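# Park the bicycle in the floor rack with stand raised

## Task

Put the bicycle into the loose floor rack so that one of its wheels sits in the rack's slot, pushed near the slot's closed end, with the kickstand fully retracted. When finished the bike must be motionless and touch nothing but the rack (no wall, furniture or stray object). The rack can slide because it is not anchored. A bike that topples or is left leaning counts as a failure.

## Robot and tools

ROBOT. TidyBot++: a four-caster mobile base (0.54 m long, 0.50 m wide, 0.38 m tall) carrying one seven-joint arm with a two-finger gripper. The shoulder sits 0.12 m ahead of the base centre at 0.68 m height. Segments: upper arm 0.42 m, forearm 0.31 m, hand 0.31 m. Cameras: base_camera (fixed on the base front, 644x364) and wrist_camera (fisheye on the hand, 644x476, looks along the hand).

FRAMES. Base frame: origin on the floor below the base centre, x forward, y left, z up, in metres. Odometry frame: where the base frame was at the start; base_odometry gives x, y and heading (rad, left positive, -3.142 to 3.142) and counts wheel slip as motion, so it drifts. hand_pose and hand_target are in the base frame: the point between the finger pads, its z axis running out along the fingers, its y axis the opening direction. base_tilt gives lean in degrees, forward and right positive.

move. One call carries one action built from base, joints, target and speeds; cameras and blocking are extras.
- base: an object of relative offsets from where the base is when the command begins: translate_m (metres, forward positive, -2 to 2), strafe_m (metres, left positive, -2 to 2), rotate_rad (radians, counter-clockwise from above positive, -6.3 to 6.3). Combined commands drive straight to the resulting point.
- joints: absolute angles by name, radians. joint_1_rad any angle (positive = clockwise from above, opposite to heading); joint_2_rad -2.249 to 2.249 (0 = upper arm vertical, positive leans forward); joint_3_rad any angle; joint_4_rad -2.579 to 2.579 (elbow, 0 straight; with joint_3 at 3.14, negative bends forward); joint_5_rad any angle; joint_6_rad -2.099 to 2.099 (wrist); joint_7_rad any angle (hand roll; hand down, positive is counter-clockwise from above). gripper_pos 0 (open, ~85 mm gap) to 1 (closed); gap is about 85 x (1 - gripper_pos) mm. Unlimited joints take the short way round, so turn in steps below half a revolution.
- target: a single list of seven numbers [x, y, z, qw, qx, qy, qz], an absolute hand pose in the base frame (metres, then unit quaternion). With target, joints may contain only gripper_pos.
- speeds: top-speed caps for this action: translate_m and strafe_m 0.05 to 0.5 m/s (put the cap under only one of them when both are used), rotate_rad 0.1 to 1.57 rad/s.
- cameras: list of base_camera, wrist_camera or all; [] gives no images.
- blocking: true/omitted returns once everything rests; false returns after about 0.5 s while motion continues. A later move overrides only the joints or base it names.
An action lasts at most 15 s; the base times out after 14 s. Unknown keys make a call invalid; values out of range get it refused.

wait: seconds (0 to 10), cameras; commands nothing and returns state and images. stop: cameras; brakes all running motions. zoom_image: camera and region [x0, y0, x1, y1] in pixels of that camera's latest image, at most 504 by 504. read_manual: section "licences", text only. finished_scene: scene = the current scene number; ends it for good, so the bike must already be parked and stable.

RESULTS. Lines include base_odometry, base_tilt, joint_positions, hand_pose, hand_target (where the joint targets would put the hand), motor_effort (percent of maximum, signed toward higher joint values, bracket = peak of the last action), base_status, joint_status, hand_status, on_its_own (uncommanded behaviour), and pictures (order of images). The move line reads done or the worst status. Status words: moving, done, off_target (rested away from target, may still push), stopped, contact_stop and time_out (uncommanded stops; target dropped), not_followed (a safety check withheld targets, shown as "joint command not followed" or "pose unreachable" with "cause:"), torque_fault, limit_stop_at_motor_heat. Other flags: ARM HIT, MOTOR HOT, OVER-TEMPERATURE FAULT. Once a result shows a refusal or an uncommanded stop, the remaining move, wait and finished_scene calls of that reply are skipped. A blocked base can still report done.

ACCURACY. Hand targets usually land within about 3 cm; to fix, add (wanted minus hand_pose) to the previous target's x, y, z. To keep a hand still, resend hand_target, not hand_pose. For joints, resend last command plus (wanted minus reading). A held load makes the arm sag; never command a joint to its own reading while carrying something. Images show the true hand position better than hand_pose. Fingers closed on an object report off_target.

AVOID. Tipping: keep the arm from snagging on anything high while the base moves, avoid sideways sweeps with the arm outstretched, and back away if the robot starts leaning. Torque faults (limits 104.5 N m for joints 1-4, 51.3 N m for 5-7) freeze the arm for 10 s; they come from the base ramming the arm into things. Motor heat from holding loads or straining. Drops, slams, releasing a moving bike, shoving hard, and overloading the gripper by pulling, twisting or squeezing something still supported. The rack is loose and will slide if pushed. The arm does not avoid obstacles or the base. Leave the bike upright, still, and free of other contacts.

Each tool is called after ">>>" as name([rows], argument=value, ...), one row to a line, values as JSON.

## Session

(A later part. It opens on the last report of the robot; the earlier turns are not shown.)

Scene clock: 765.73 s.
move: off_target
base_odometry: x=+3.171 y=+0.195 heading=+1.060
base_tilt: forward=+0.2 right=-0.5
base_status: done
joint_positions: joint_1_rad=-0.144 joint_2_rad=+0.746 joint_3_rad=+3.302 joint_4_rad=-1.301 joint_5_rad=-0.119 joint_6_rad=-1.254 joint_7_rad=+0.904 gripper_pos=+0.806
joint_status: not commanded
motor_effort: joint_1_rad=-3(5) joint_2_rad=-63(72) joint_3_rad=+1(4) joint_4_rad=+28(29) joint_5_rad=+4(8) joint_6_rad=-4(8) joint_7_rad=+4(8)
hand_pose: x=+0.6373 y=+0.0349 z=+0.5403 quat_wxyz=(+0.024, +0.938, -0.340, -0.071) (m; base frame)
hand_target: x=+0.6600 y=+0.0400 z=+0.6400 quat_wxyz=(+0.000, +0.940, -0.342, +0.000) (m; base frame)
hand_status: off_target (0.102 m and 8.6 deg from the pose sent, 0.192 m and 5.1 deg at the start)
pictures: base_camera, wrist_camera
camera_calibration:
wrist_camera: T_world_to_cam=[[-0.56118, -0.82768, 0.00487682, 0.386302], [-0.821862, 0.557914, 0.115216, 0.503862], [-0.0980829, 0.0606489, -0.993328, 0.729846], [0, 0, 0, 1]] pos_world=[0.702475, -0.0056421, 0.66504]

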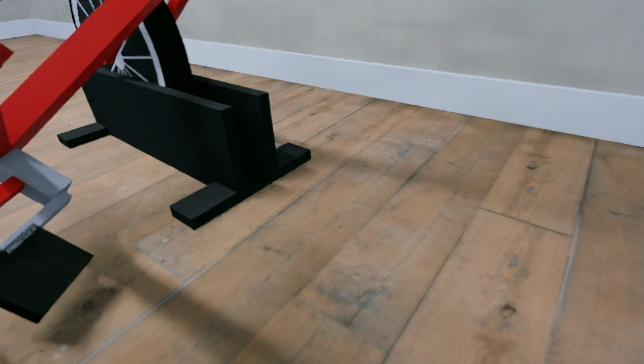

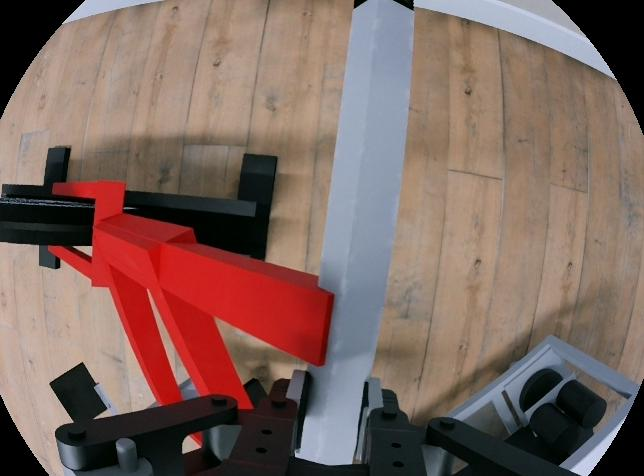

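>>> move(base={"strafe_m": 0.04, "translate_m": 0.03}, speeds={"strafe_m": 0.1}, target=[0.67, 0.12, 0.70, 0, 0.940, -0.342, 0])

Scene clock: 768.63 s.
move: off_target
base_odometry: x=+3.151 y=+0.241 heading=+1.060
base_tilt: forward=+0.2 right=-0.5
base_status: done
joint_positions: joint_1_rad=-0.282 joint_2_rad=+0.637 joint_3_rad=+3.295 joint_4_rad=-0.954 joint_5_rad=-0.096 joint_6_rad=-1.488 joint_7_rad=+0.788 gripper_pos=+0.999
joint_status: not commanded
on_its_own: gripper_pos moved +0.193 to your old target +1.000
motor_effort: joint_1_rad=+0(8) joint_2_rad=-37(63) joint_3_rad=+1(5) joint_4_rad=+18(32) joint_5_rad=+1(5) joint_6_rad=+1(4) joint_7_rad=+1(4)
hand_pose: x=+0.6916 y=+0.1250 z=+0.7035 quat_wxyz=(-0.017, +0.951, -0.308, +0.029) (m; base frame)
hand_target: x=+0.6700 y=+0.1200 z=+0.7000 quat_wxyz=(+0.000, +0.940, -0.342, +0.000) (m; base frame)
hand_status: off_target (0.022 m and 5.6 deg from the pose sent, 0.184 m and 8.6 deg at the start)
pictures: base_camera, wrist_camera
camera_calibration:
wrist_camera: T_world_to_cam=[[-0.49085, -0.862585, -0.122528, 0.535887], [-0.864024, 0.500013, -0.058744, 0.638157], [0.111937, 0.0770328, -0.990725, 0.742665], [0, 0, 0, 1]] pos_world=[0.731291, 0.085952, 0.838926]

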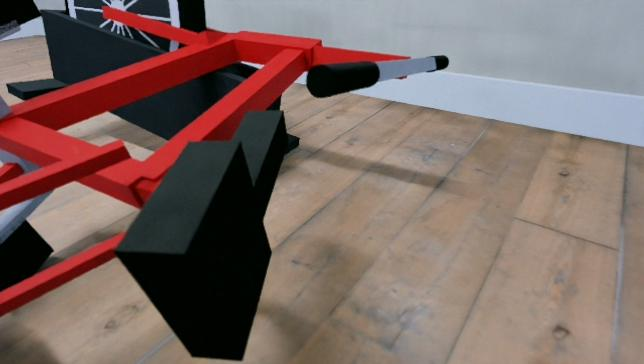

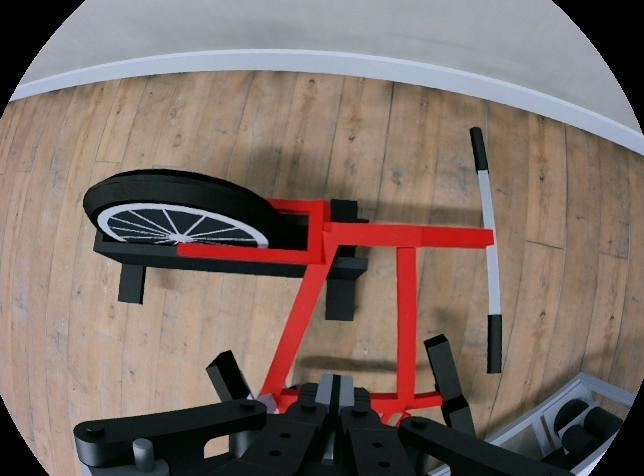

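>>> move(joints={"gripper_pos": 0.0}, cameras=[])

>>> move(target=[0.62, -0.165, 0.36, 0, 0.940, -0.342, 0], cameras=[])

>>> move(target=[0.655, -0.168, 0.22, 0, 0.940, -0.342, 0])

Scene clock: 777.30 s.
move: done
base_odometry: x=+3.151 y=+0.241 heading=+1.060
base_tilt: forward=+0.2 right=-0.5
base_status: not commanded
joint_positions: joint_1_rad=-0.282 joint_2_rad=+0.637 joint_3_rad=+3.295 joint_4_rad=-0.954 joint_5_rad=-0.096 joint_6_rad=-1.488 joint_7_rad=+0.787 gripper_pos=+0.000
joint_status: all done
motor_effort: joint_1_rad=+1(1) joint_2_rad=-38(38) joint_3_rad=+1(1) joint_4_rad=+18(19) joint_5_rad=+0(2) joint_6_rad=+0(1) joint_7_rad=+1(1)
hand_pose: x=+0.6916 y=+0.1250 z=+0.7035 quat_wxyz=(-0.017, +0.951, -0.308, +0.029) (m; base frame)
hand_target: x=+0.6700 y=+0.1200 z=+0.7000 quat_wxyz=(+0.000, +0.940, -0.342, +0.000) (m; base frame)
hand_status: not commanded
pictures: none
No camera images: "cameras" was empty.

Scene clock: 779.50 s.
move: off_target
base_odometry: x=+3.151 y=+0.241 heading=+1.060
base_tilt: forward=+0.2 right=-0.5
base_status: not commanded
joint_positions: joint_1_rad=+0.232 joint_2_rad=+0.948 joint_3_rad=+3.295 joint_4_rad=-1.543 joint_5_rad=-0.153 joint_6_rad=-0.696 joint_7_rad=+1.270 gripper_pos=+0.000
joint_status: not commanded
motor_effort: joint_1_rad=+0(4) joint_2_rad=-38(43) joint_3_rad=+1(2) joint_4_rad=+10(18) joint_5_rad=+1(2) joint_6_rad=+0(2) joint_7_rad=+1(1)
hand_pose: x=+0.6126 y=-0.1720 z=+0.3673 quat_wxyz=(+0.014, +0.931, -0.364, -0.016) (m; base frame)
hand_target: x=+0.6200 y=-0.1650 z=+0.3600 quat_wxyz=(+0.000, +0.940, -0.342, +0.000) (m; base frame)
hand_status: off_target (0.013 m and 3.6 deg from the pose sent, 0.455 m and 5.6 deg at the start)
pictures: none
No camera images: "cameras" was empty.

Scene clock: 781.17 s.
move: off_target
base_odometry: x=+3.151 y=+0.241 heading=+1.060
base_tilt: forward=+0.2 right=-0.5
base_status: not commanded
joint_positions: joint_1_rad=+0.232 joint_2_rad=+1.281 joint_3_rad=+3.275 joint_4_rad=-1.355 joint_5_rad=-0.171 joint_6_rad=-0.595 joint_7_rad=+1.270 gripper_pos=+0.000
joint_status: not commanded
motor_effort: joint_1_rad=+1(1) joint_2_rad=-40(44) joint_3_rad=+2(2) joint_4_rad=+9(12) joint_5_rad=+1(2) joint_6_rad=-1(2) joint_7_rad=+1(1)
hand_pose: x=+0.6236 y=-0.1692 z=+0.2177 quat_wxyz=(+0.020, +0.935, -0.353, -0.038) (m; base frame)
hand_target: x=+0.6550 y=-0.1680 z=+0.2200 quat_wxyz=(+0.000, +0.940, -0.342, +0.000) (m; base frame)
hand_status: off_target (0.031 m and 5.1 deg from the pose sent, 0.153 m and 3.6 deg at the start)
pictures: base_camera, wrist_camera
camera_calibration:
wrist_camera: T_world_to_cam=[[-0.581717, -0.813159, -0.019429, 0.23178], [-0.812716, 0.580095, 0.054614, 0.654925], [-0.0331393, 0.0475601, -0.998318, 0.378751], [0, 0, 0, 1]] pos_world=[0.67965, -0.209458, 0.346849]

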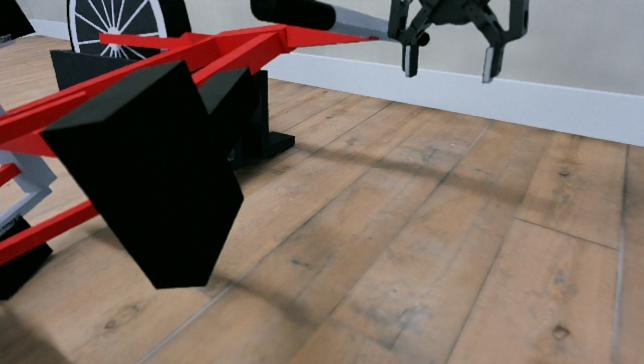

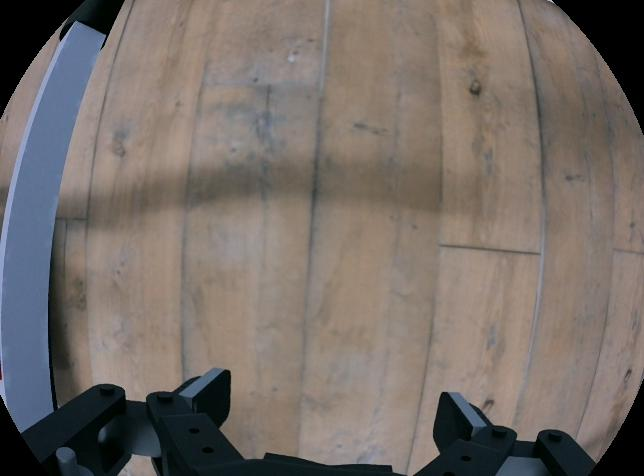

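>>> move(target=[0.60, -0.10, 0.45, 0, 0.940, -0.342, 0], cameras=[])

>>> move(target=[0.50, -0.0, 0.78, 0, 0.985, 0, 0.174])

Scene clock: 783.57 s.
move: off_target
base_odometry: x=+3.151 y=+0.241 heading=+1.060
base_tilt: forward=+0.2 right=-0.6
base_status: not commanded
joint_positions: joint_1_rad=+0.110 joint_2_rad=+0.743 joint_3_rad=+3.291 joint_4_rad=-1.659 joint_5_rad=-0.171 joint_6_rad=-0.685 joint_7_rad=+1.270 gripper_pos=+0.000
joint_status: not commanded
motor_effort: joint_1_rad=+1(2) joint_2_rad=-35(45) joint_3_rad=+1(2) joint_4_rad=+12(13) joint_5_rad=+0(2) joint_6_rad=+1(2) joint_7_rad=+1(1)
hand_pose: x=+0.6273 y=-0.1021 z=+0.4499 quat_wxyz=(-0.007, +0.948, -0.318, +0.033) (m; base frame)
hand_target: x=+0.6000 y=-0.1000 z=+0.4500 quat_wxyz=(+0.000, +0.940, -0.342, +0.000) (m; base frame)
hand_status: off_target (0.027 m and 4.8 deg from the pose sent, 0.244 m and 5.1 deg at the start)
pictures: none
No camera images: "cameras" was empty.

Scene clock: 785.67 s.
move: off_target
base_odometry: x=+3.151 y=+0.241 heading=+1.060
base_tilt: forward=+0.2 right=-0.5
base_status: not commanded
joint_positions: joint_1_rad=+0.001 joint_2_rad=-0.085 joint_3_rad=+3.181 joint_4_rad=-1.727 joint_5_rad=-0.037 joint_6_rad=-1.072 joint_7_rad=+1.498 gripper_pos=+0.000
joint_status: not commanded
motor_effort: joint_1_rad=+0(2) joint_2_rad=-15(37) joint_3_rad=+0(1) joint_4_rad=+20(21) joint_5_rad=+1(1) joint_6_rad=+3(4) joint_7_rad=+1(1)
hand_pose: x=+0.5267 y=-0.0054 z=+0.7959 quat_wxyz=(-0.023, +0.975, -0.061, +0.212) (m; base frame)
hand_target: x=+0.5000 y=+0.0000 z=+0.7800 quat_wxyz=(+0.000, +0.985, +0.000, +0.174) (m; base frame)
hand_status: off_target (0.032 m and 8.7 deg from the pose sent, 0.368 m and 40.3 deg at the start)
pictures: base_camera, wrist_camera
camera_calibration:
wrist_camera: T_world_to_cam=[[0.0175067, -0.995126, -0.0970495, 0.0650467], [-0.905077, 0.0254754, -0.424485, 0.876491], [0.424888, 0.0952685, -0.900219, 0.625903], [0, 0, 0, 1]] pos_world=[0.526214, -0.0172281, 0.941819]

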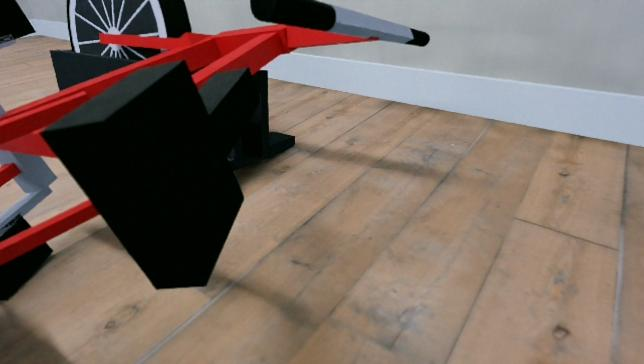

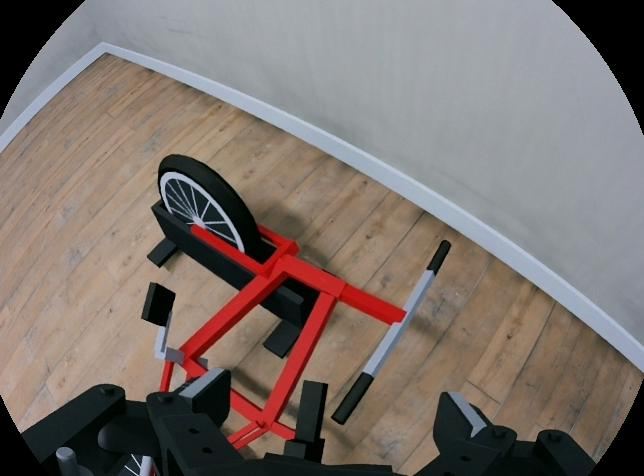

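>>> move(target=[0.68, -0.10, 0.38, 0, 0.932, -0.362, 0], cameras=[])

>>> move(target=[0.70, -0.10, 0.30, 0, 0.932, -0.362, 0])

Scene clock: 790.13 s.
move: off_target
base_odometry: x=+3.151 y=+0.241 heading=+1.060
base_tilt: forward=+0.2 right=-0.5
base_status: not commanded
joint_positions: joint_1_rad=+0.076 joint_2_rad=+0.978 joint_3_rad=+3.282 joint_4_rad=-1.408 joint_5_rad=-0.157 joint_6_rad=-0.844 joint_7_rad=+1.225 gripper_pos=+0.000
joint_status: not commanded
motor_effort: joint_1_rad=+1(2) joint_2_rad=-40(42) joint_3_rad=+1(1) joint_4_rad=+12(20) joint_5_rad=+0(2) joint_6_rad=-1(4) joint_7_rad=+1(1)
hand_pose: x=+0.6545 y=-0.0812 z=+0.3787 quat_wxyz=(+0.005, +0.952, -0.303, -0.038) (m; base frame)
hand_target: x=+0.6800 y=-0.1000 z=+0.3800 quat_wxyz=(+0.000, +0.932, -0.362, +0.000) (m; base frame)
hand_status: off_target (0.032 m and 8.4 deg from the pose sent, 0.453 m and 42.8 deg at the start)
pictures: none
No camera images: "cameras" was empty.

Scene clock: 791.57 s.
move: off_target
base_odometry: x=+3.151 y=+0.241 heading=+1.060
base_tilt: forward=+0.2 right=-0.5
base_status: not commanded
joint_positions: joint_1_rad=+0.081 joint_2_rad=+1.164 joint_3_rad=+3.282 joint_4_rad=-1.298 joint_5_rad=-0.177 joint_6_rad=-0.773 joint_7_rad=+1.222 gripper_pos=+0.000
joint_status: not commanded
motor_effort: joint_1_rad=+1(1) joint_2_rad=-41(46) joint_3_rad=+2(2) joint_4_rad=+10(13) joint_5_rad=+1(2) joint_6_rad=-1(2) joint_7_rad=+1(1)
hand_pose: x=+0.6722 y=-0.0863 z=+0.2947 quat_wxyz=(+0.010, +0.951, -0.306, -0.040) (m; base frame)
hand_target: x=+0.6999 y=-0.1000 z=+0.3000 quat_wxyz=(+0.000, +0.932, -0.362, +0.000) (m; base frame)
hand_status: off_target (0.031 m and 8.2 deg from the pose sent, 0.093 m and 8.4 deg at the start)
pictures: base_camera, wrist_camera
camera_calibration:
wrist_camera: T_world_to_cam=[[-0.499597, -0.865262, -0.0415267, 0.275821], [-0.86557, 0.496718, 0.0637109, 0.667743], [-0.0344995, 0.0677741, -0.997104, 0.455604], [0, 0, 0, 1]] pos_world=[0.731496, -0.123901, 0.423196]

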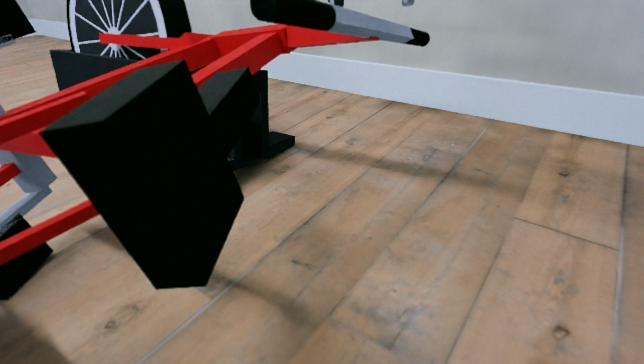

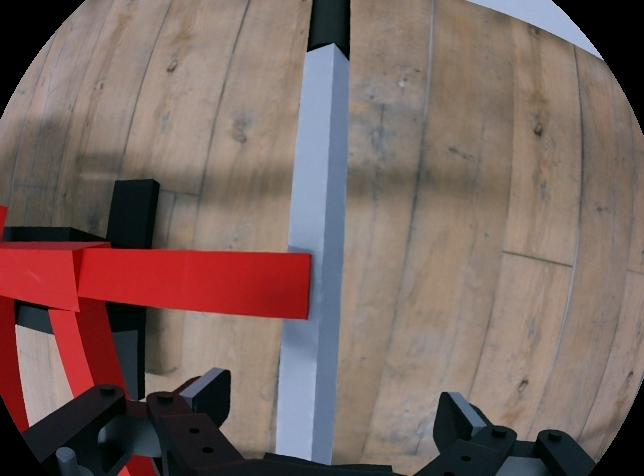

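>>> move(target=[0.71, -0.094, 0.228, 0, 0.932, -0.362, 0], cameras=["wrist_camera"])

>>> move(joints={"gripper_pos": 1.0})

Scene clock: 793.43 s.
move: off_target
base_odometry: x=+3.151 y=+0.241 heading=+1.060
base_tilt: forward=+0.2 right=-0.5
base_status: not commanded
joint_positions: joint_1_rad=+0.083 joint_2_rad=+1.312 joint_3_rad=+3.282 joint_4_rad=-1.195 joint_5_rad=-0.192 joint_6_rad=-0.722 joint_7_rad=+1.209 gripper_pos=+0.000
joint_status: not commanded
motor_effort: joint_1_rad=+1(4) joint_2_rad=-43(46) joint_3_rad=+1(5) joint_4_rad=+11(13) joint_5_rad=+1(2) joint_6_rad=+0(4) joint_7_rad=+1(1)
hand_pose: x=+0.6828 y=-0.0887 z=+0.2267 quat_wxyz=(+0.012, +0.949, -0.312, -0.036) (m; base frame)
hand_target: x=+0.7100 y=-0.0940 z=+0.2280 quat_wxyz=(+0.000, +0.932, -0.362, +0.000) (m; base frame)
hand_status: off_target (0.028 m and 7.4 deg from the pose sent, 0.077 m and 8.2 deg at the start)
pictures: wrist_camera
camera_calibration:
wrist_camera: T_world_to_cam=[[-0.509859, -0.859415, -0.0380865, 0.282946], [-0.859776, 0.50759, 0.0560146, 0.681182], [-0.0288074, 0.0613054, -0.997703, 0.384029], [0, 0, 0, 1]] pos_world=[0.740989, -0.126136, 0.355768]

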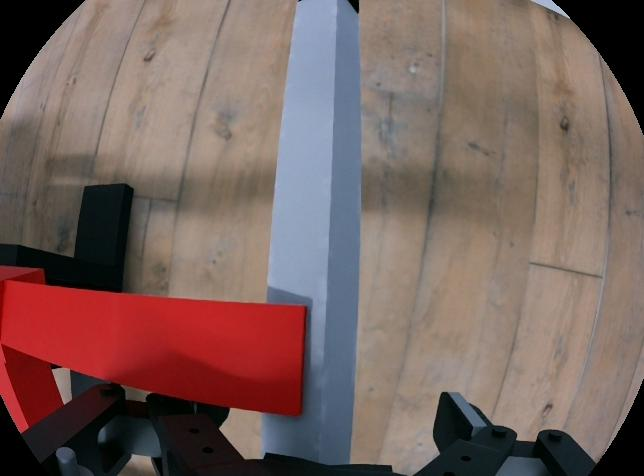

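Scene clock: 794.53 s.
move: off_target
base_odometry: x=+3.151 y=+0.241 heading=+1.060
base_tilt: forward=+0.2 right=-0.5
base_status: not commanded
joint_positions: joint_1_rad=+0.073 joint_2_rad=+1.313 joint_3_rad=+3.279 joint_4_rad=-1.191 joint_5_rad=-0.184 joint_6_rad=-0.719 joint_7_rad=+1.209 gripper_pos=+0.722
joint_status: gripper_pos off_target (ended at +0.722, target +1.000)
motor_effort: joint_1_rad=+4(7) joint_2_rad=-43(45) joint_3_rad=+1(6) joint_4_rad=+12(13) joint_5_rad=-6(7) joint_6_rad=+2(3) joint_7_rad=-5(6)
hand_pose: x=+0.6867 y=-0.0836 z=+0.2272 quat_wxyz=(+0.013, +0.952, -0.304, -0.033) (m; base frame)
hand_target: x=+0.7100 y=-0.0940 z=+0.2280 quat_wxyz=(+0.000, +0.932, -0.362, +0.000) (m; base frame)
hand_status: not commanded
pictures: base_camera, wrist_camera
camera_calibration:
wrist_camera: T_world_to_cam=[[-0.494722, -0.868204, -0.0383634, 0.278217], [-0.868729, 0.492855, 0.0490269, 0.68847], [-0.0236578, 0.0575821, -0.99806, 0.380513], [0, 0, 0, 1]] pos_world=[0.744736, -0.119677, 0.356694]

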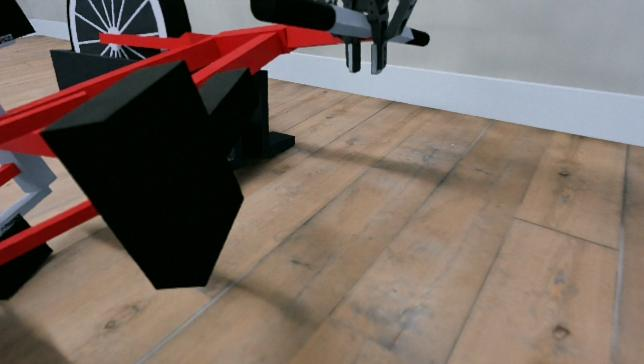

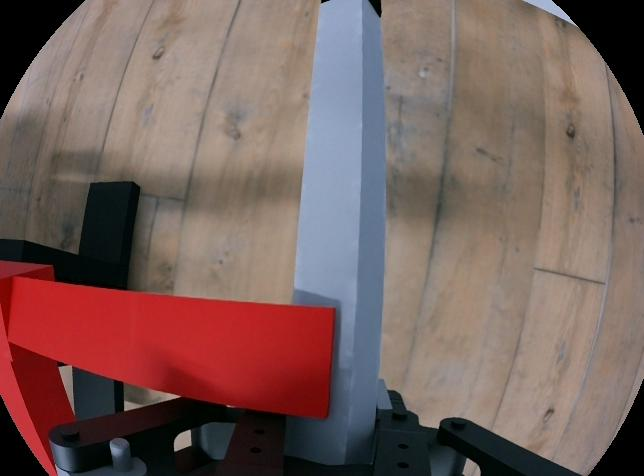

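>>> move(joints={"gripper_pos": 0.3}, cameras=[])

>>> move(target=[0.688, -0.076, 0.218, 0, 0.932, -0.362, 0], cameras=["wrist_camera"])

>>> move(joints={"gripper_pos": 1.0})

Scene clock: 796.33 s.
move: done
base_odometry: x=+3.151 y=+0.241 heading=+1.060
base_tilt: forward=+0.2 right=-0.6
base_status: not commanded
joint_positions: joint_1_rad=+0.080 joint_2_rad=+1.315 joint_3_rad=+3.279 joint_4_rad=-1.192 joint_5_rad=-0.209 joint_6_rad=-0.719 joint_7_rad=+1.186 gripper_pos=+0.300
joint_status: all done
motor_effort: joint_1_rad=+3(4) joint_2_rad=-43(46) joint_3_rad=+3(3) joint_4_rad=+15(17) joint_5_rad=+0(6) joint_6_rad=+5(6) joint_7_rad=+0(5)
hand_pose: x=+0.6858 y=-0.0820 z=+0.2254 quat_wxyz=(+0.006, +0.944, -0.327, -0.035) (m; base frame)
hand_target: x=+0.7100 y=-0.0940 z=+0.2280 quat_wxyz=(+0.000, +0.932, -0.362, +0.000) (m; base frame)
hand_status: not commanded
pictures: none
No camera images: "cameras" was empty.

Scene clock: 797.27 s.
move: off_target
base_odometry: x=+3.151 y=+0.241 heading=+1.060
base_tilt: forward=+0.2 right=-0.5
base_status: not commanded
joint_positions: joint_1_rad=+0.072 joint_2_rad=+1.295 joint_3_rad=+3.279 joint_4_rad=-1.252 joint_5_rad=-0.213 joint_6_rad=-0.635 joint_7_rad=+1.186 gripper_pos=+0.300
joint_status: not commanded
motor_effort: joint_1_rad=+1(3) joint_2_rad=-38(43) joint_3_rad=+2(3) joint_4_rad=+9(16) joint_5_rad=+0(1) joint_6_rad=+0(6) joint_7_rad=+0(1)
hand_pose: x=+0.6868 y=-0.0821 z=+0.2259 quat_wxyz=(+0.006, +0.944, -0.329, -0.012) (m; base frame)
hand_target: x=+0.6880 y=-0.0760 z=+0.2180 quat_wxyz=(+0.000, +0.932, -0.362, +0.000) (m; base frame)
hand_status: off_target (0.010 m and 4.3 deg from the pose sent, 0.010 m and 5.8 deg at the start)
pictures: wrist_camera
camera_calibration:
wrist_camera: T_world_to_cam=[[-0.537076, -0.841451, -0.0592491, 0.315527], [-0.843248, 0.537396, 0.0117488, 0.682438], [0.0219542, 0.0562717, -0.998174, 0.347772], [0, 0, 0, 1]] pos_world=[0.737292, -0.120809, 0.357814]

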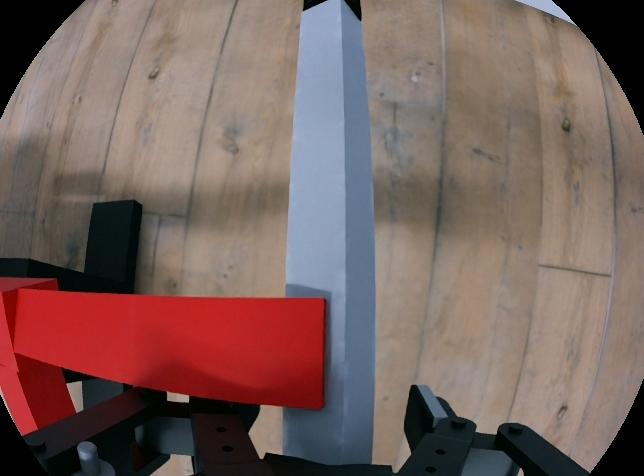

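Scene clock: 798.20 s.
move: off_target
base_odometry: x=+3.151 y=+0.241 heading=+1.060
base_tilt: forward=+0.2 right=-0.5
base_status: not commanded
joint_positions: joint_1_rad=+0.066 joint_2_rad=+1.294 joint_3_rad=+3.280 joint_4_rad=-1.253 joint_5_rad=-0.196 joint_6_rad=-0.634 joint_7_rad=+1.186 gripper_pos=+0.709
joint_status: gripper_pos off_target (ended at +0.709, target +1.000)
motor_effort: joint_1_rad=+1(3) joint_2_rad=-40(41) joint_3_rad=-1(2) joint_4_rad=+8(10) joint_5_rad=-6(8) joint_6_rad=+0(2) joint_7_rad=-6(6)
hand_pose: x=+0.6866 y=-0.0825 z=+0.2264 quat_wxyz=(+0.012, +0.947, -0.319, -0.012) (m; base frame)
hand_target: x=+0.6880 y=-0.0760 z=+0.2180 quat_wxyz=(+0.000, +0.932, -0.362, +0.000) (m; base frame)
hand_status: not commanded
pictures: base_camera, wrist_camera
camera_calibration:
wrist_camera: T_world_to_cam=[[-0.519992, -0.852765, -0.048999, 0.300154], [-0.853964, 0.520274, 0.00781531, 0.689252], [0.0188283, 0.0459073, -0.998768, 0.349767], [0, 0, 0, 1]] pos_world=[0.738088, -0.118696, 0.358657]

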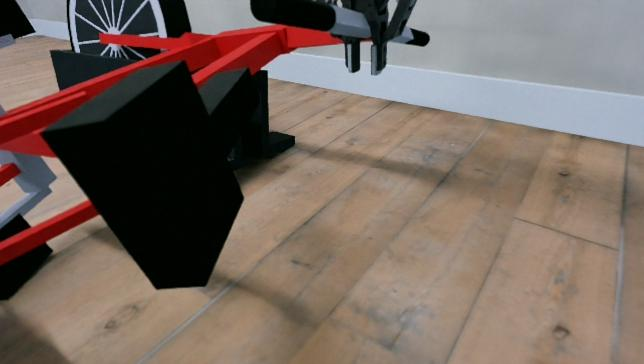

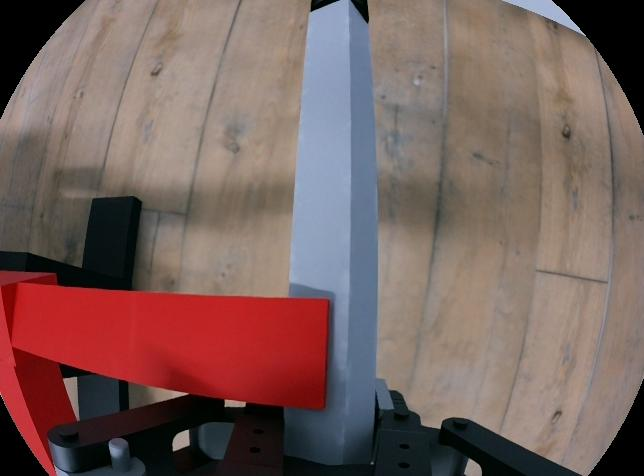

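>>> move(joints={"gripper_pos": 0.2}, cameras=[])

>>> move(target=[0.665, -0.058, 0.213, 0, 0.932, -0.362, 0], cameras=[])

>>> move(joints={"gripper_pos": 1.0})

Scene clock: 799.80 s.
move: done
base_odometry: x=+3.151 y=+0.241 heading=+1.060
base_tilt: forward=+0.2 right=-0.5
base_status: not commanded
joint_positions: joint_1_rad=+0.070 joint_2_rad=+1.292 joint_3_rad=+3.280 joint_4_rad=-1.257 joint_5_rad=-0.228 joint_6_rad=-0.633 joint_7_rad=+1.171 gripper_pos=+0.200
joint_status: all done
motor_effort: joint_1_rad=+0(2) joint_2_rad=-40(41) joint_3_rad=+0(1) joint_4_rad=+9(11) joint_5_rad=+0(7) joint_6_rad=+1(2) joint_7_rad=+1(6)
hand_pose: x=+0.6868 y=-0.0794 z=+0.2268 quat_wxyz=(+0.002, +0.940, -0.341, -0.012) (m; base frame)
hand_target: x=+0.6880 y=-0.0760 z=+0.2180 quat_wxyz=(+0.000, +0.932, -0.362, +0.000) (m; base frame)
hand_status: not commanded
pictures: none
No camera images: "cameras" was empty.

Scene clock: 800.73 s.
move: off_target
base_odometry: x=+3.151 y=+0.241 heading=+1.060
base_tilt: forward=+0.2 right=-0.5
base_status: not commanded
joint_positions: joint_1_rad=+0.056 joint_2_rad=+1.263 joint_3_rad=+3.280 joint_4_rad=-1.343 joint_5_rad=-0.237 joint_6_rad=-0.543 joint_7_rad=+1.171 gripper_pos=+0.200
joint_status: not commanded
motor_effort: joint_1_rad=-2(2) joint_2_rad=-36(40) joint_3_rad=-1(1) joint_4_rad=+5(9) joint_5_rad=+0(1) joint_6_rad=-1(2) joint_7_rad=+1(1)
hand_pose: x=+0.6790 y=-0.0760 z=+0.2288 quat_wxyz=(+0.004, +0.939, -0.343, +0.005) (m; base frame)
hand_target: x=+0.6650 y=-0.0580 z=+0.2130 quat_wxyz=(+0.000, +0.932, -0.362, +0.000) (m; base frame)
hand_status: off_target (0.028 m and 2.4 deg from the pose sent, 0.034 m and 2.9 deg at the start)
pictures: none
No camera images: "cameras" was empty.

Scene clock: 801.73 s.
move: off_target
base_odometry: x=+3.151 y=+0.241 heading=+1.060
base_tilt: forward=+0.2 right=-0.5
base_status: not commanded
joint_positions: joint_1_rad=+0.047 joint_2_rad=+1.262 joint_3_rad=+3.284 joint_4_rad=-1.345 joint_5_rad=-0.218 joint_6_rad=-0.541 joint_7_rad=+1.175 gripper_pos=+0.703
joint_status: gripper_pos off_target (ended at +0.703, target +1.000)
motor_effort: joint_1_rad=-1(2) joint_2_rad=-37(38) joint_3_rad=-3(3) joint_4_rad=+6(7) joint_5_rad=-8(8) joint_6_rad=-1(2) joint_7_rad=-6(6)
hand_pose: x=+0.6789 y=-0.0766 z=+0.2293 quat_wxyz=(+0.011, +0.944, -0.330, +0.007) (m; base frame)
hand_target: x=+0.6650 y=-0.0580 z=+0.2130 quat_wxyz=(+0.000, +0.932, -0.362, +0.000) (m; base frame)
hand_status: not commanded
pictures: base_camera, wrist_camera
camera_calibration:
wrist_camera: T_world_to_cam=[[-0.537159, -0.841426, -0.0588406, 0.316103], [-0.841684, 0.53926, -0.0276942, 0.680824], [0.055033, 0.034649, -0.997883, 0.326825], [0, 0, 0, 1]] pos_world=[0.72485, -0.112488, 0.363588]

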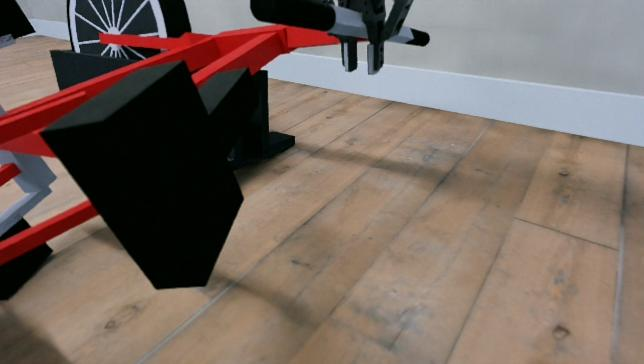

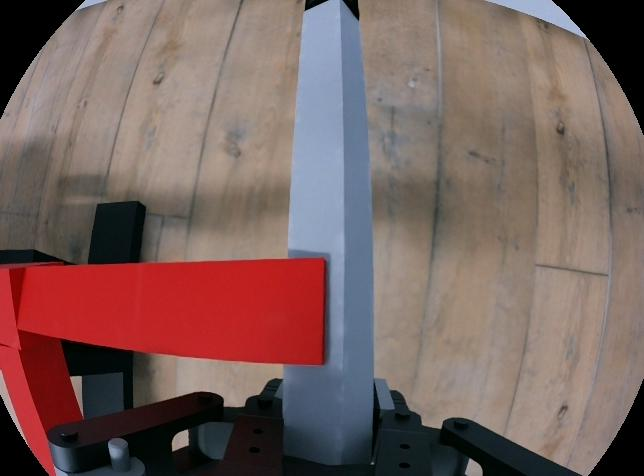

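>>> move(target=[0.71, -0.05, 0.39, 0, 0.932, -0.362, 0])

Scene clock: 804.30 s.
move: off_target
base_odometry: x=+3.151 y=+0.241 heading=+1.060
base_tilt: forward=+0.2 right=-0.5
base_status: not commanded
joint_positions: joint_1_rad=-0.015 joint_2_rad=+1.123 joint_3_rad=+3.290 joint_4_rad=-1.341 joint_5_rad=-0.197 joint_6_rad=-0.824 joint_7_rad=+1.103 gripper_pos=+0.725
joint_status: not commanded
motor_effort: joint_1_rad=+4(6) joint_2_rad=-62(62) joint_3_rad=+4(5) joint_4_rad=+19(19) joint_5_rad=-2(8) joint_6_rad=+0(3) joint_7_rad=+1(7)
hand_pose: x=+0.6549 y=-0.0298 z=+0.3116 quat_wxyz=(+0.013, +0.942, -0.328, -0.065) (m; base frame)
hand_target: x=+0.7100 y=-0.0500 z=+0.3900 quat_wxyz=(+0.000, +0.932, -0.362, +0.000) (m; base frame)
hand_status: off_target (0.098 m and 8.6 deg from the pose sent, 0.166 m and 4.1 deg at the start)
pictures: base_camera, wrist_camera
camera_calibration:
wrist_camera: T_world_to_cam=[[-0.541571, -0.840383, -0.0213903, 0.338688], [-0.836768, 0.536449, 0.109729, 0.591552], [-0.0807398, 0.077325, -0.993731, 0.497527], [0, 0, 0, 1]] pos_world=[0.718586, -0.0711813, 0.436742]

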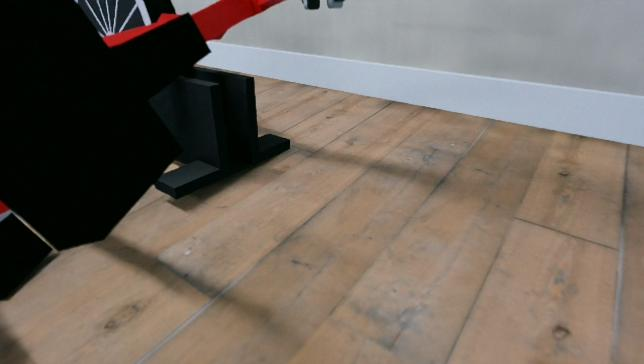

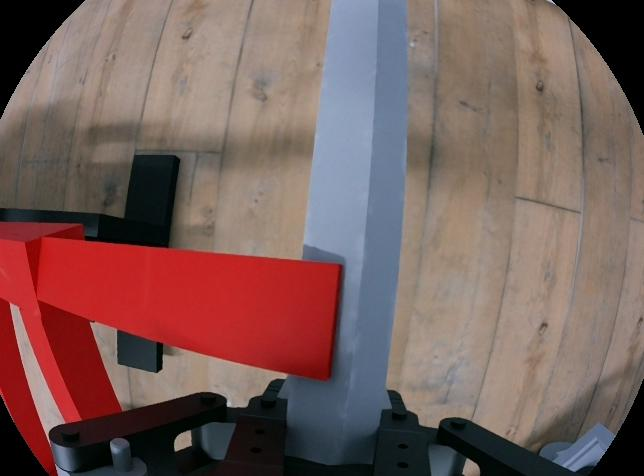

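>>> move(target=[0.71, 0.0, 0.52, 0, 0.932, -0.362, 0])

Scene clock: 806.63 s.
move: off_target
base_odometry: x=+3.151 y=+0.241 heading=+1.060
base_tilt: forward=+0.2 right=-0.5
base_status: not commanded
joint_positions: joint_1_rad=-0.110 joint_2_rad=+0.986 joint_3_rad=+3.283 joint_4_rad=-1.270 joint_5_rad=-0.186 joint_6_rad=-1.051 joint_7_rad=+0.950 gripper_pos=+0.733
joint_status: not commanded
motor_effort: joint_1_rad=+6(9) joint_2_rad=-69(72) joint_3_rad=+8(9) joint_4_rad=+23(24) joint_5_rad=+8(11) joint_6_rad=-6(7) joint_7_rad=+3(9)
hand_pose: x=+0.6663 y=+0.0369 z=+0.4087 quat_wxyz=(+0.007, +0.936, -0.344, -0.079) (m; base frame)
hand_target: x=+0.7100 y=+0.0000 z=+0.5200 quat_wxyz=(+0.000, +0.932, -0.362, +0.000) (m; base frame)
hand_status: off_target (0.125 m and 9.3 deg from the pose sent, 0.218 m and 8.6 deg at the start)
pictures: base_camera, wrist_camera
camera_calibration:
wrist_camera: T_world_to_cam=[[-0.570961, -0.82065, -0.0231828, 0.422539], [-0.814788, 0.56297, 0.138512, 0.527311], [-0.100619, 0.0979743, -0.990089, 0.600808], [0, 0, 0, 1]] pos_world=[0.731353, -0.00896711, 0.53161]

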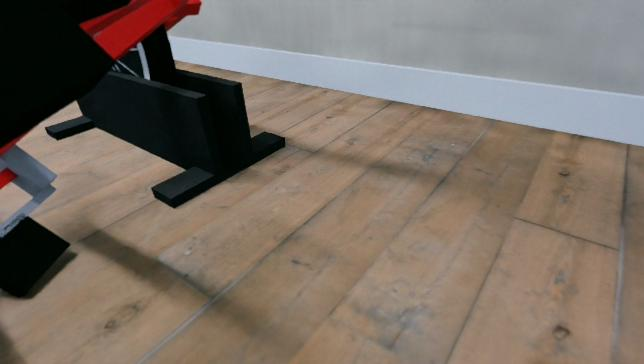

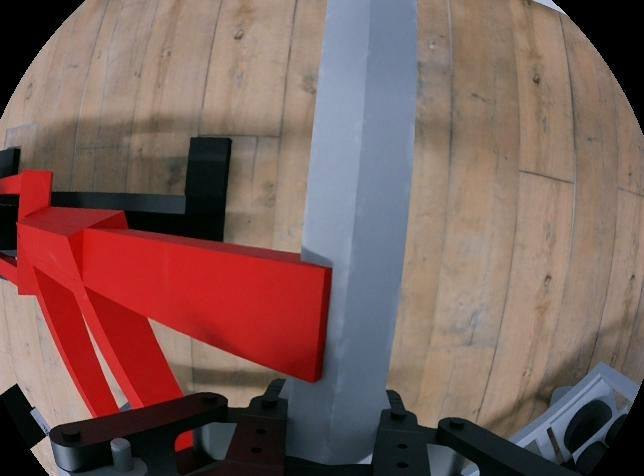

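>>> move(base={"strafe_m": 0.05, "translate_m": 0.0}, speeds={"strafe_m": 0.1}, target=[0.70, 0.03, 0.65, 0, 0.932, -0.362, 0])

Scene clock: 808.53 s.
move: off_target
base_odometry: x=+3.107 y=+0.266 heading=+1.060
base_tilt: forward=+0.2 right=-0.6
base_status: done
joint_positions: joint_1_rad=-0.138 joint_2_rad=+0.929 joint_3_rad=+3.290 joint_4_rad=-1.111 joint_5_rad=-0.163 joint_6_rad=-1.314 joint_7_rad=+0.848 gripper_pos=+0.734
joint_status: not commanded
motor_effort: joint_1_rad=+3(5) joint_2_rad=-81(83) joint_3_rad=+5(7) joint_4_rad=+31(32) joint_5_rad=+10(13) joint_6_rad=-10(11) joint_7_rad=+10(11)
hand_pose: x=+0.6726 y=+0.0548 z=+0.4877 quat_wxyz=(+0.022, +0.927, -0.361, -0.100) (m; base frame)
hand_target: x=+0.7000 y=+0.0300 z=+0.6500 quat_wxyz=(+0.000, +0.932, -0.362, +0.000) (m; base frame)
hand_status: off_target (0.166 m and 11.8 deg from the pose sent, 0.244 m and 9.3 deg at the start)
pictures: base_camera, wrist_camera
camera_calibration:
wrist_camera: T_world_to_cam=[[-0.60061, -0.799298, 0.0197532, 0.440528], [-0.785629, 0.594567, 0.171102, 0.474229], [-0.148506, 0.087247, -0.985055, 0.708243], [0, 0, 0, 1]] pos_world=[0.742332, 0.00836028, 0.607815]

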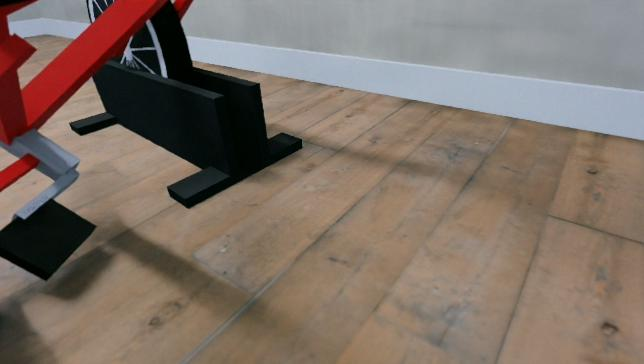

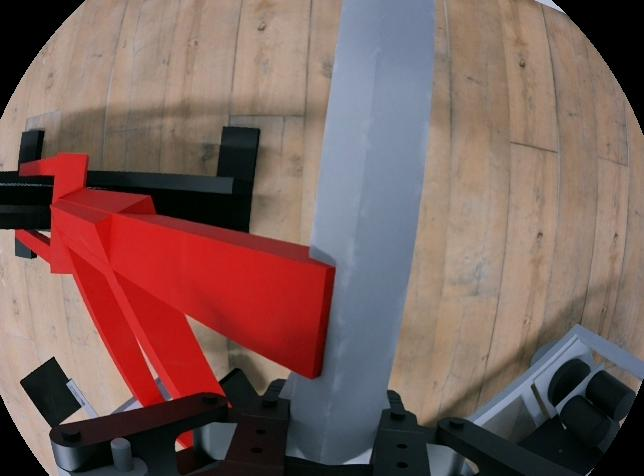

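>>> move(base={"strafe_m": 0.08, "translate_m": 0.06}, speeds={"strafe_m": 0.06}, target=[0.69, 0.03, 0.69, 0, 0.932, -0.362, 0])

Scene clock: 812.33 s.
move: off_target
base_odometry: x=+3.066 y=+0.357 heading=+1.061
base_tilt: forward=+0.3 right=-0.6
base_status: done
joint_positions: joint_1_rad=-0.122 joint_2_rad=+0.870 joint_3_rad=+3.290 joint_4_rad=-1.056 joint_5_rad=-0.151 joint_6_rad=-1.438 joint_7_rad=+0.842 gripper_pos=+0.745
joint_status: not commanded
motor_effort: joint_1_rad=+0(4) joint_2_rad=-79(86) joint_3_rad=+3(6) joint_4_rad=+33(34) joint_5_rad=+6(12) joint_6_rad=-8(12) joint_7_rad=+8(12)
hand_pose: x=+0.6690 y=+0.0464 z=+0.5408 quat_wxyz=(+0.023, +0.925, -0.365, -0.105) (m; base frame)
hand_target: x=+0.6900 y=+0.0300 z=+0.6900 quat_wxyz=(+0.000, +0.932, -0.362, +0.000) (m; base frame)
hand_status: off_target (0.152 m and 12.4 deg from the pose sent, 0.205 m and 11.8 deg at the start)
pictures: base_camera, wrist_camera
camera_calibration:
wrist_camera: T_world_to_cam=[[-0.607208, -0.794136, 0.0254191, 0.4317], [-0.778683, 0.601143, 0.179663, 0.457665], [-0.157958, 0.0892996, -0.9834, 0.766107], [0, 0, 0, 1]] pos_world=[0.739521, -0.000706392, 0.66019]

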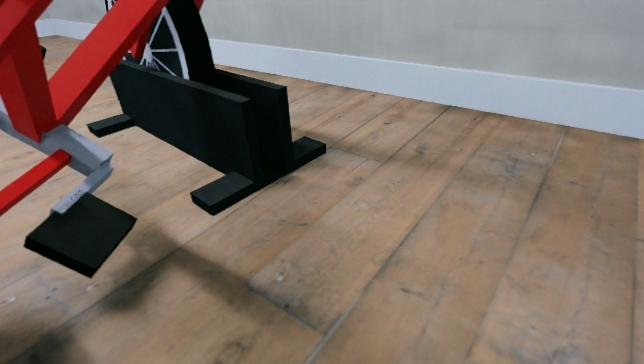

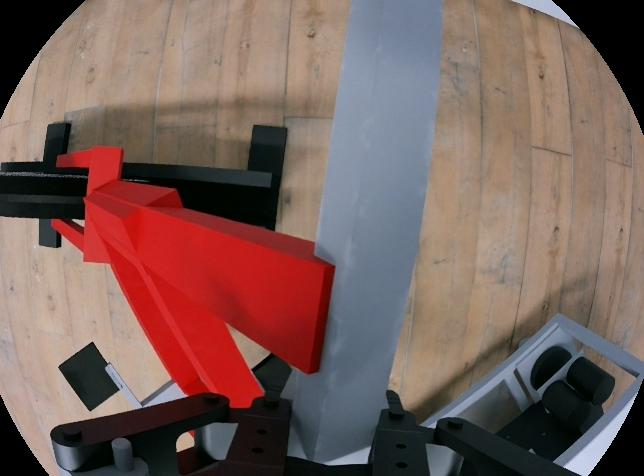

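>>> move(base={"strafe_m": 0.1, "translate_m": 0.05}, speeds={"strafe_m": 0.08}, target=[0.67, 0.04, 0.74, 0, 0.932, -0.362, 0])

Scene clock: 815.20 s.
move: off_target
base_odometry: x=+3.003 y=+0.449 heading=+1.060
base_tilt: forward=+0.2 right=-0.5
base_status: done
joint_positions: joint_1_rad=-0.159 joint_2_rad=+0.796 joint_3_rad=+3.291 joint_4_rad=-0.997 joint_5_rad=-0.133 joint_6_rad=-1.552 joint_7_rad=+0.797 gripper_pos=+0.749
joint_status: not commanded
motor_effort: joint_1_rad=+4(6) joint_2_rad=-72(85) joint_3_rad=+2(4) joint_4_rad=+33(36) joint_5_rad=+5(8) joint_6_rad=-9(12) joint_7_rad=+14(15)
hand_pose: x=+0.6633 y=+0.0641 z=+0.6028 quat_wxyz=(+0.027, +0.927, -0.363, -0.094) (m; base frame)
hand_target: x=+0.6700 y=+0.0400 z=+0.7400 quat_wxyz=(+0.000, +0.932, -0.362, +0.000) (m; base frame)
hand_status: off_target (0.139 m and 11.3 deg from the pose sent, 0.199 m and 12.4 deg at the start)
pictures: base_camera, wrist_camera
camera_calibration:
wrist_camera: T_world_to_cam=[[-0.60178, -0.798236, 0.0260826, 0.437019], [-0.786076, 0.597755, 0.157398, 0.450059], [-0.141232, 0.074216, -0.987191, 0.816709], [0, 0, 0, 1]] pos_world=[0.732115, 0.0192069, 0.72401]

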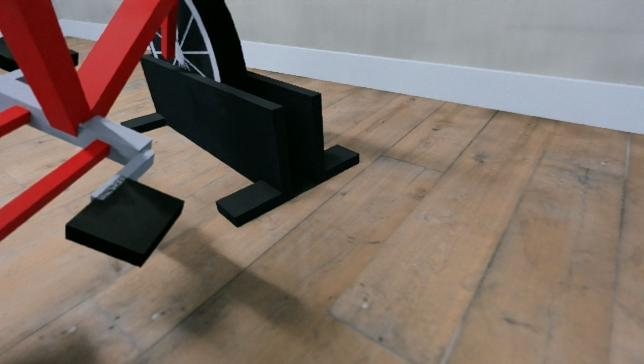

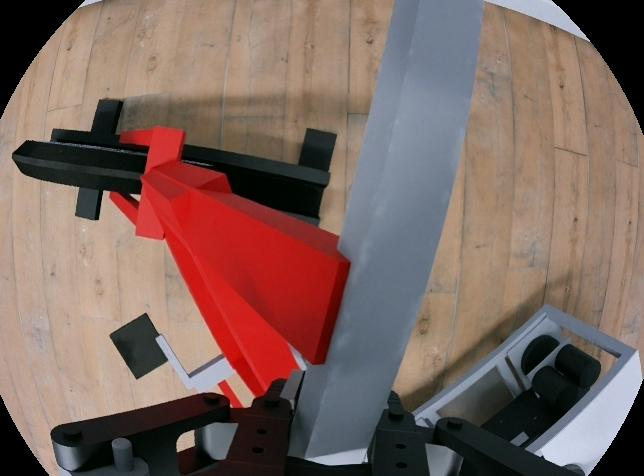

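>>> move(base={"strafe_m": 0.05, "translate_m": 0.06}, speeds={"strafe_m": 0.08}, target=[0.70, 0.05, 0.77, 0, 0.940, -0.342, 0])

Scene clock: 818.40 s.
move: off_target
base_odometry: x=+2.989 y=+0.526 heading=+1.061
base_tilt: forward=+0.3 right=-0.5
base_status: done
joint_positions: joint_1_rad=-0.153 joint_2_rad=+0.951 joint_3_rad=+3.277 joint_4_rad=-0.680 joint_5_rad=-0.136 joint_6_rad=-1.742 joint_7_rad=+0.786 gripper_pos=+0.749
joint_status: not commanded
motor_effort: joint_1_rad=+6(8) joint_2_rad=-84(86) joint_3_rad=+3(5) joint_4_rad=+37(39) joint_5_rad=+6(11) joint_6_rad=-9(11) joint_7_rad=+11(18)
hand_pose: x=+0.7012 y=+0.0781 z=+0.6045 quat_wxyz=(+0.035, +0.931, -0.348, -0.108) (m; base frame)
hand_target: x=+0.7000 y=+0.0500 z=+0.7700 quat_wxyz=(+0.000, +0.940, -0.342, +0.000) (m; base frame)
hand_status: off_target (0.168 m and 13.1 deg from the pose sent, 0.172 m and 11.6 deg at the start)
pictures: base_camera, wrist_camera
camera_calibration:
wrist_camera: T_world_to_cam=[[-0.575908, -0.816222, 0.0459498, 0.442184], [-0.798728, 0.573764, 0.181184, 0.467472], [-0.174251, 0.0676441, -0.982375, 0.843501], [0, 0, 0, 1]] pos_world=[0.775022, 0.0356439, 0.723617]

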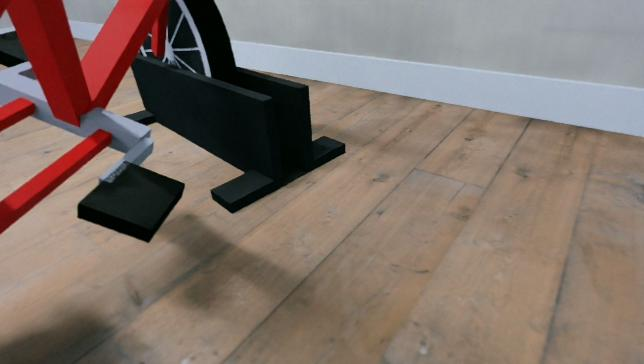

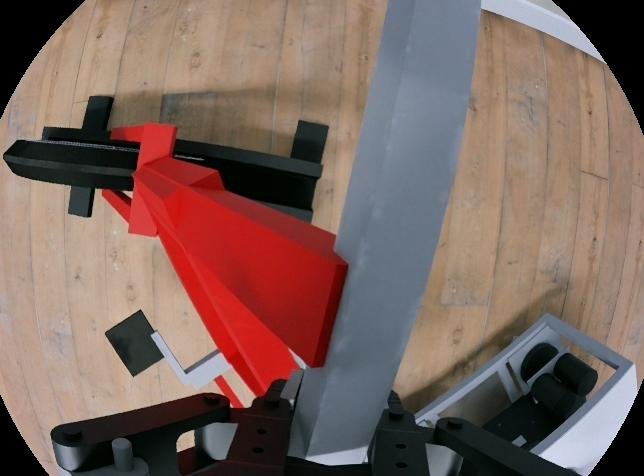

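>>> move(base={"strafe_m": 0.06, "translate_m": 0.09}, speeds={"strafe_m": 0.1}, target=[0.63, 0.04, 0.80, 0, 0.940, -0.342, 0])

Scene clock: 820.70 s.
move: off_target
base_odometry: x=+2.980 y=+0.634 heading=+1.061
base_tilt: forward=+0.3 right=-0.5
base_status: done
joint_positions: joint_1_rad=-0.156 joint_2_rad=+0.814 joint_3_rad=+3.282 joint_4_rad=-0.951 joint_5_rad=-0.121 joint_6_rad=-1.652 joint_7_rad=+0.775 gripper_pos=+0.749
joint_status: not commanded
motor_effort: joint_1_rad=+3(7) joint_2_rad=-90(95) joint_3_rad=+0(3) joint_4_rad=+35(39) joint_5_rad=+5(8) joint_6_rad=-25(26) joint_7_rad=+17(23)
hand_pose: x=+0.6479 y=+0.0632 z=+0.6107 quat_wxyz=(+0.046, +0.921, -0.366, -0.126) (m; base frame)
hand_target: x=+0.6300 y=+0.0400 z=+0.8000 quat_wxyz=(+0.000, +0.940, -0.342, +0.000) (m; base frame)
hand_status: off_target (0.192 m and 15.8 deg from the pose sent, 0.211 m and 13.1 deg at the start)
pictures: base_camera, wrist_camera
camera_calibration:
wrist_camera: T_world_to_cam=[[-0.605152, -0.791899, 0.0817735, 0.394601], [-0.767129, 0.607501, 0.206049, 0.394622], [-0.212848, 0.0619604, -0.975119, 0.862224], [0, 0, 0, 1]] pos_world=[0.725042, 0.0193277, 0.727191]

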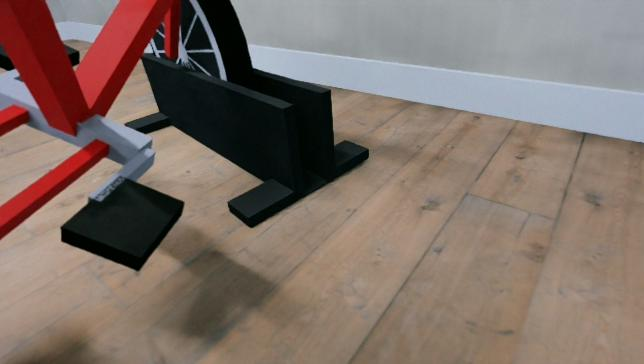

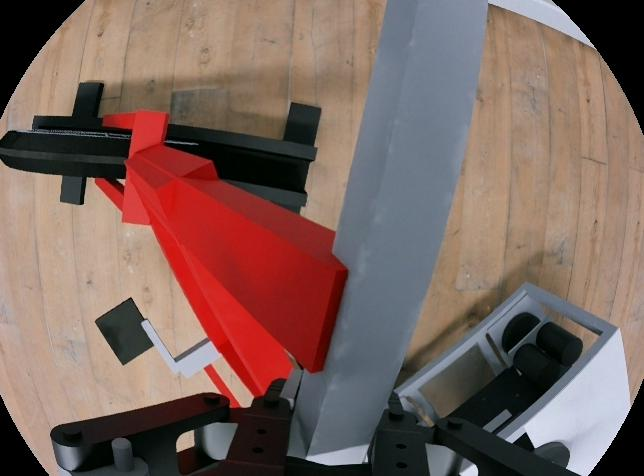

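>>> move(target=[0.65, 0.05, 0.78, 0.243, 0.908, -0.330, -0.088])

Scene clock: 834.43 s.
move: time_out
base_odometry: x=+2.980 y=+0.634 heading=+1.061
base_tilt: forward=+0.3 right=-0.5
base_status: not commanded
joint_positions: joint_1_rad=-0.219 joint_2_rad=+1.282 joint_3_rad=+3.400 joint_4_rad=-0.255 joint_5_rad=+0.147 joint_6_rad=-1.993 joint_7_rad=+0.864 gripper_pos=+0.758
joint_status: not commanded
motor_effort: joint_1_rad=-7(13) joint_2_rad=-54(97) joint_3_rad=+2(13) joint_4_rad=+18(39) joint_5_rad=+5(24) joint_6_rad=-6(26) joint_7_rad=+3(19)
hand_pose: x=+0.7256 y=+0.0115 z=+0.5441 quat_wxyz=(+0.250, +0.914, -0.306, -0.089) (m; base frame)
hand_target: x=+0.7313 y=+0.0373 z=+0.5708 quat_wxyz=(+0.245, +0.923, -0.291, -0.061) (m; base frame)
hand_status: time_out (0.251 m and 3.0 deg from the pose sent, 0.170 m and 23.4 deg at the start; a joint's target at an end of its range on 273 of 300 steps)
pictures: base_camera, wrist_camera
camera_calibration:
wrist_camera: T_world_to_cam=[[-0.451754, -0.775464, 0.441105, 0.0990911], [-0.849212, 0.525307, 0.0537783, 0.642632], [-0.273419, -0.350297, -0.895843, 0.822623], [0, 0, 0, 1]] pos_world=[0.815416, 0.0274254, 0.658671]

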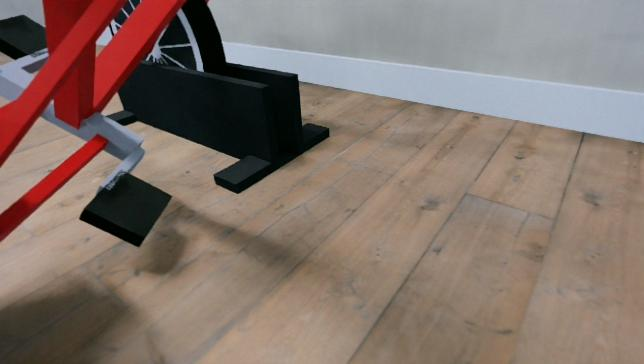

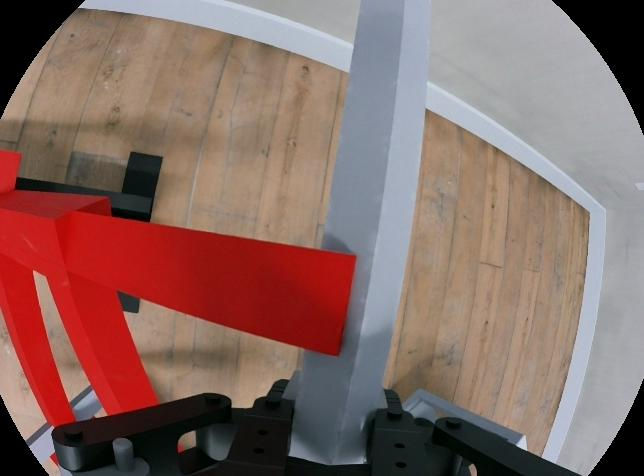

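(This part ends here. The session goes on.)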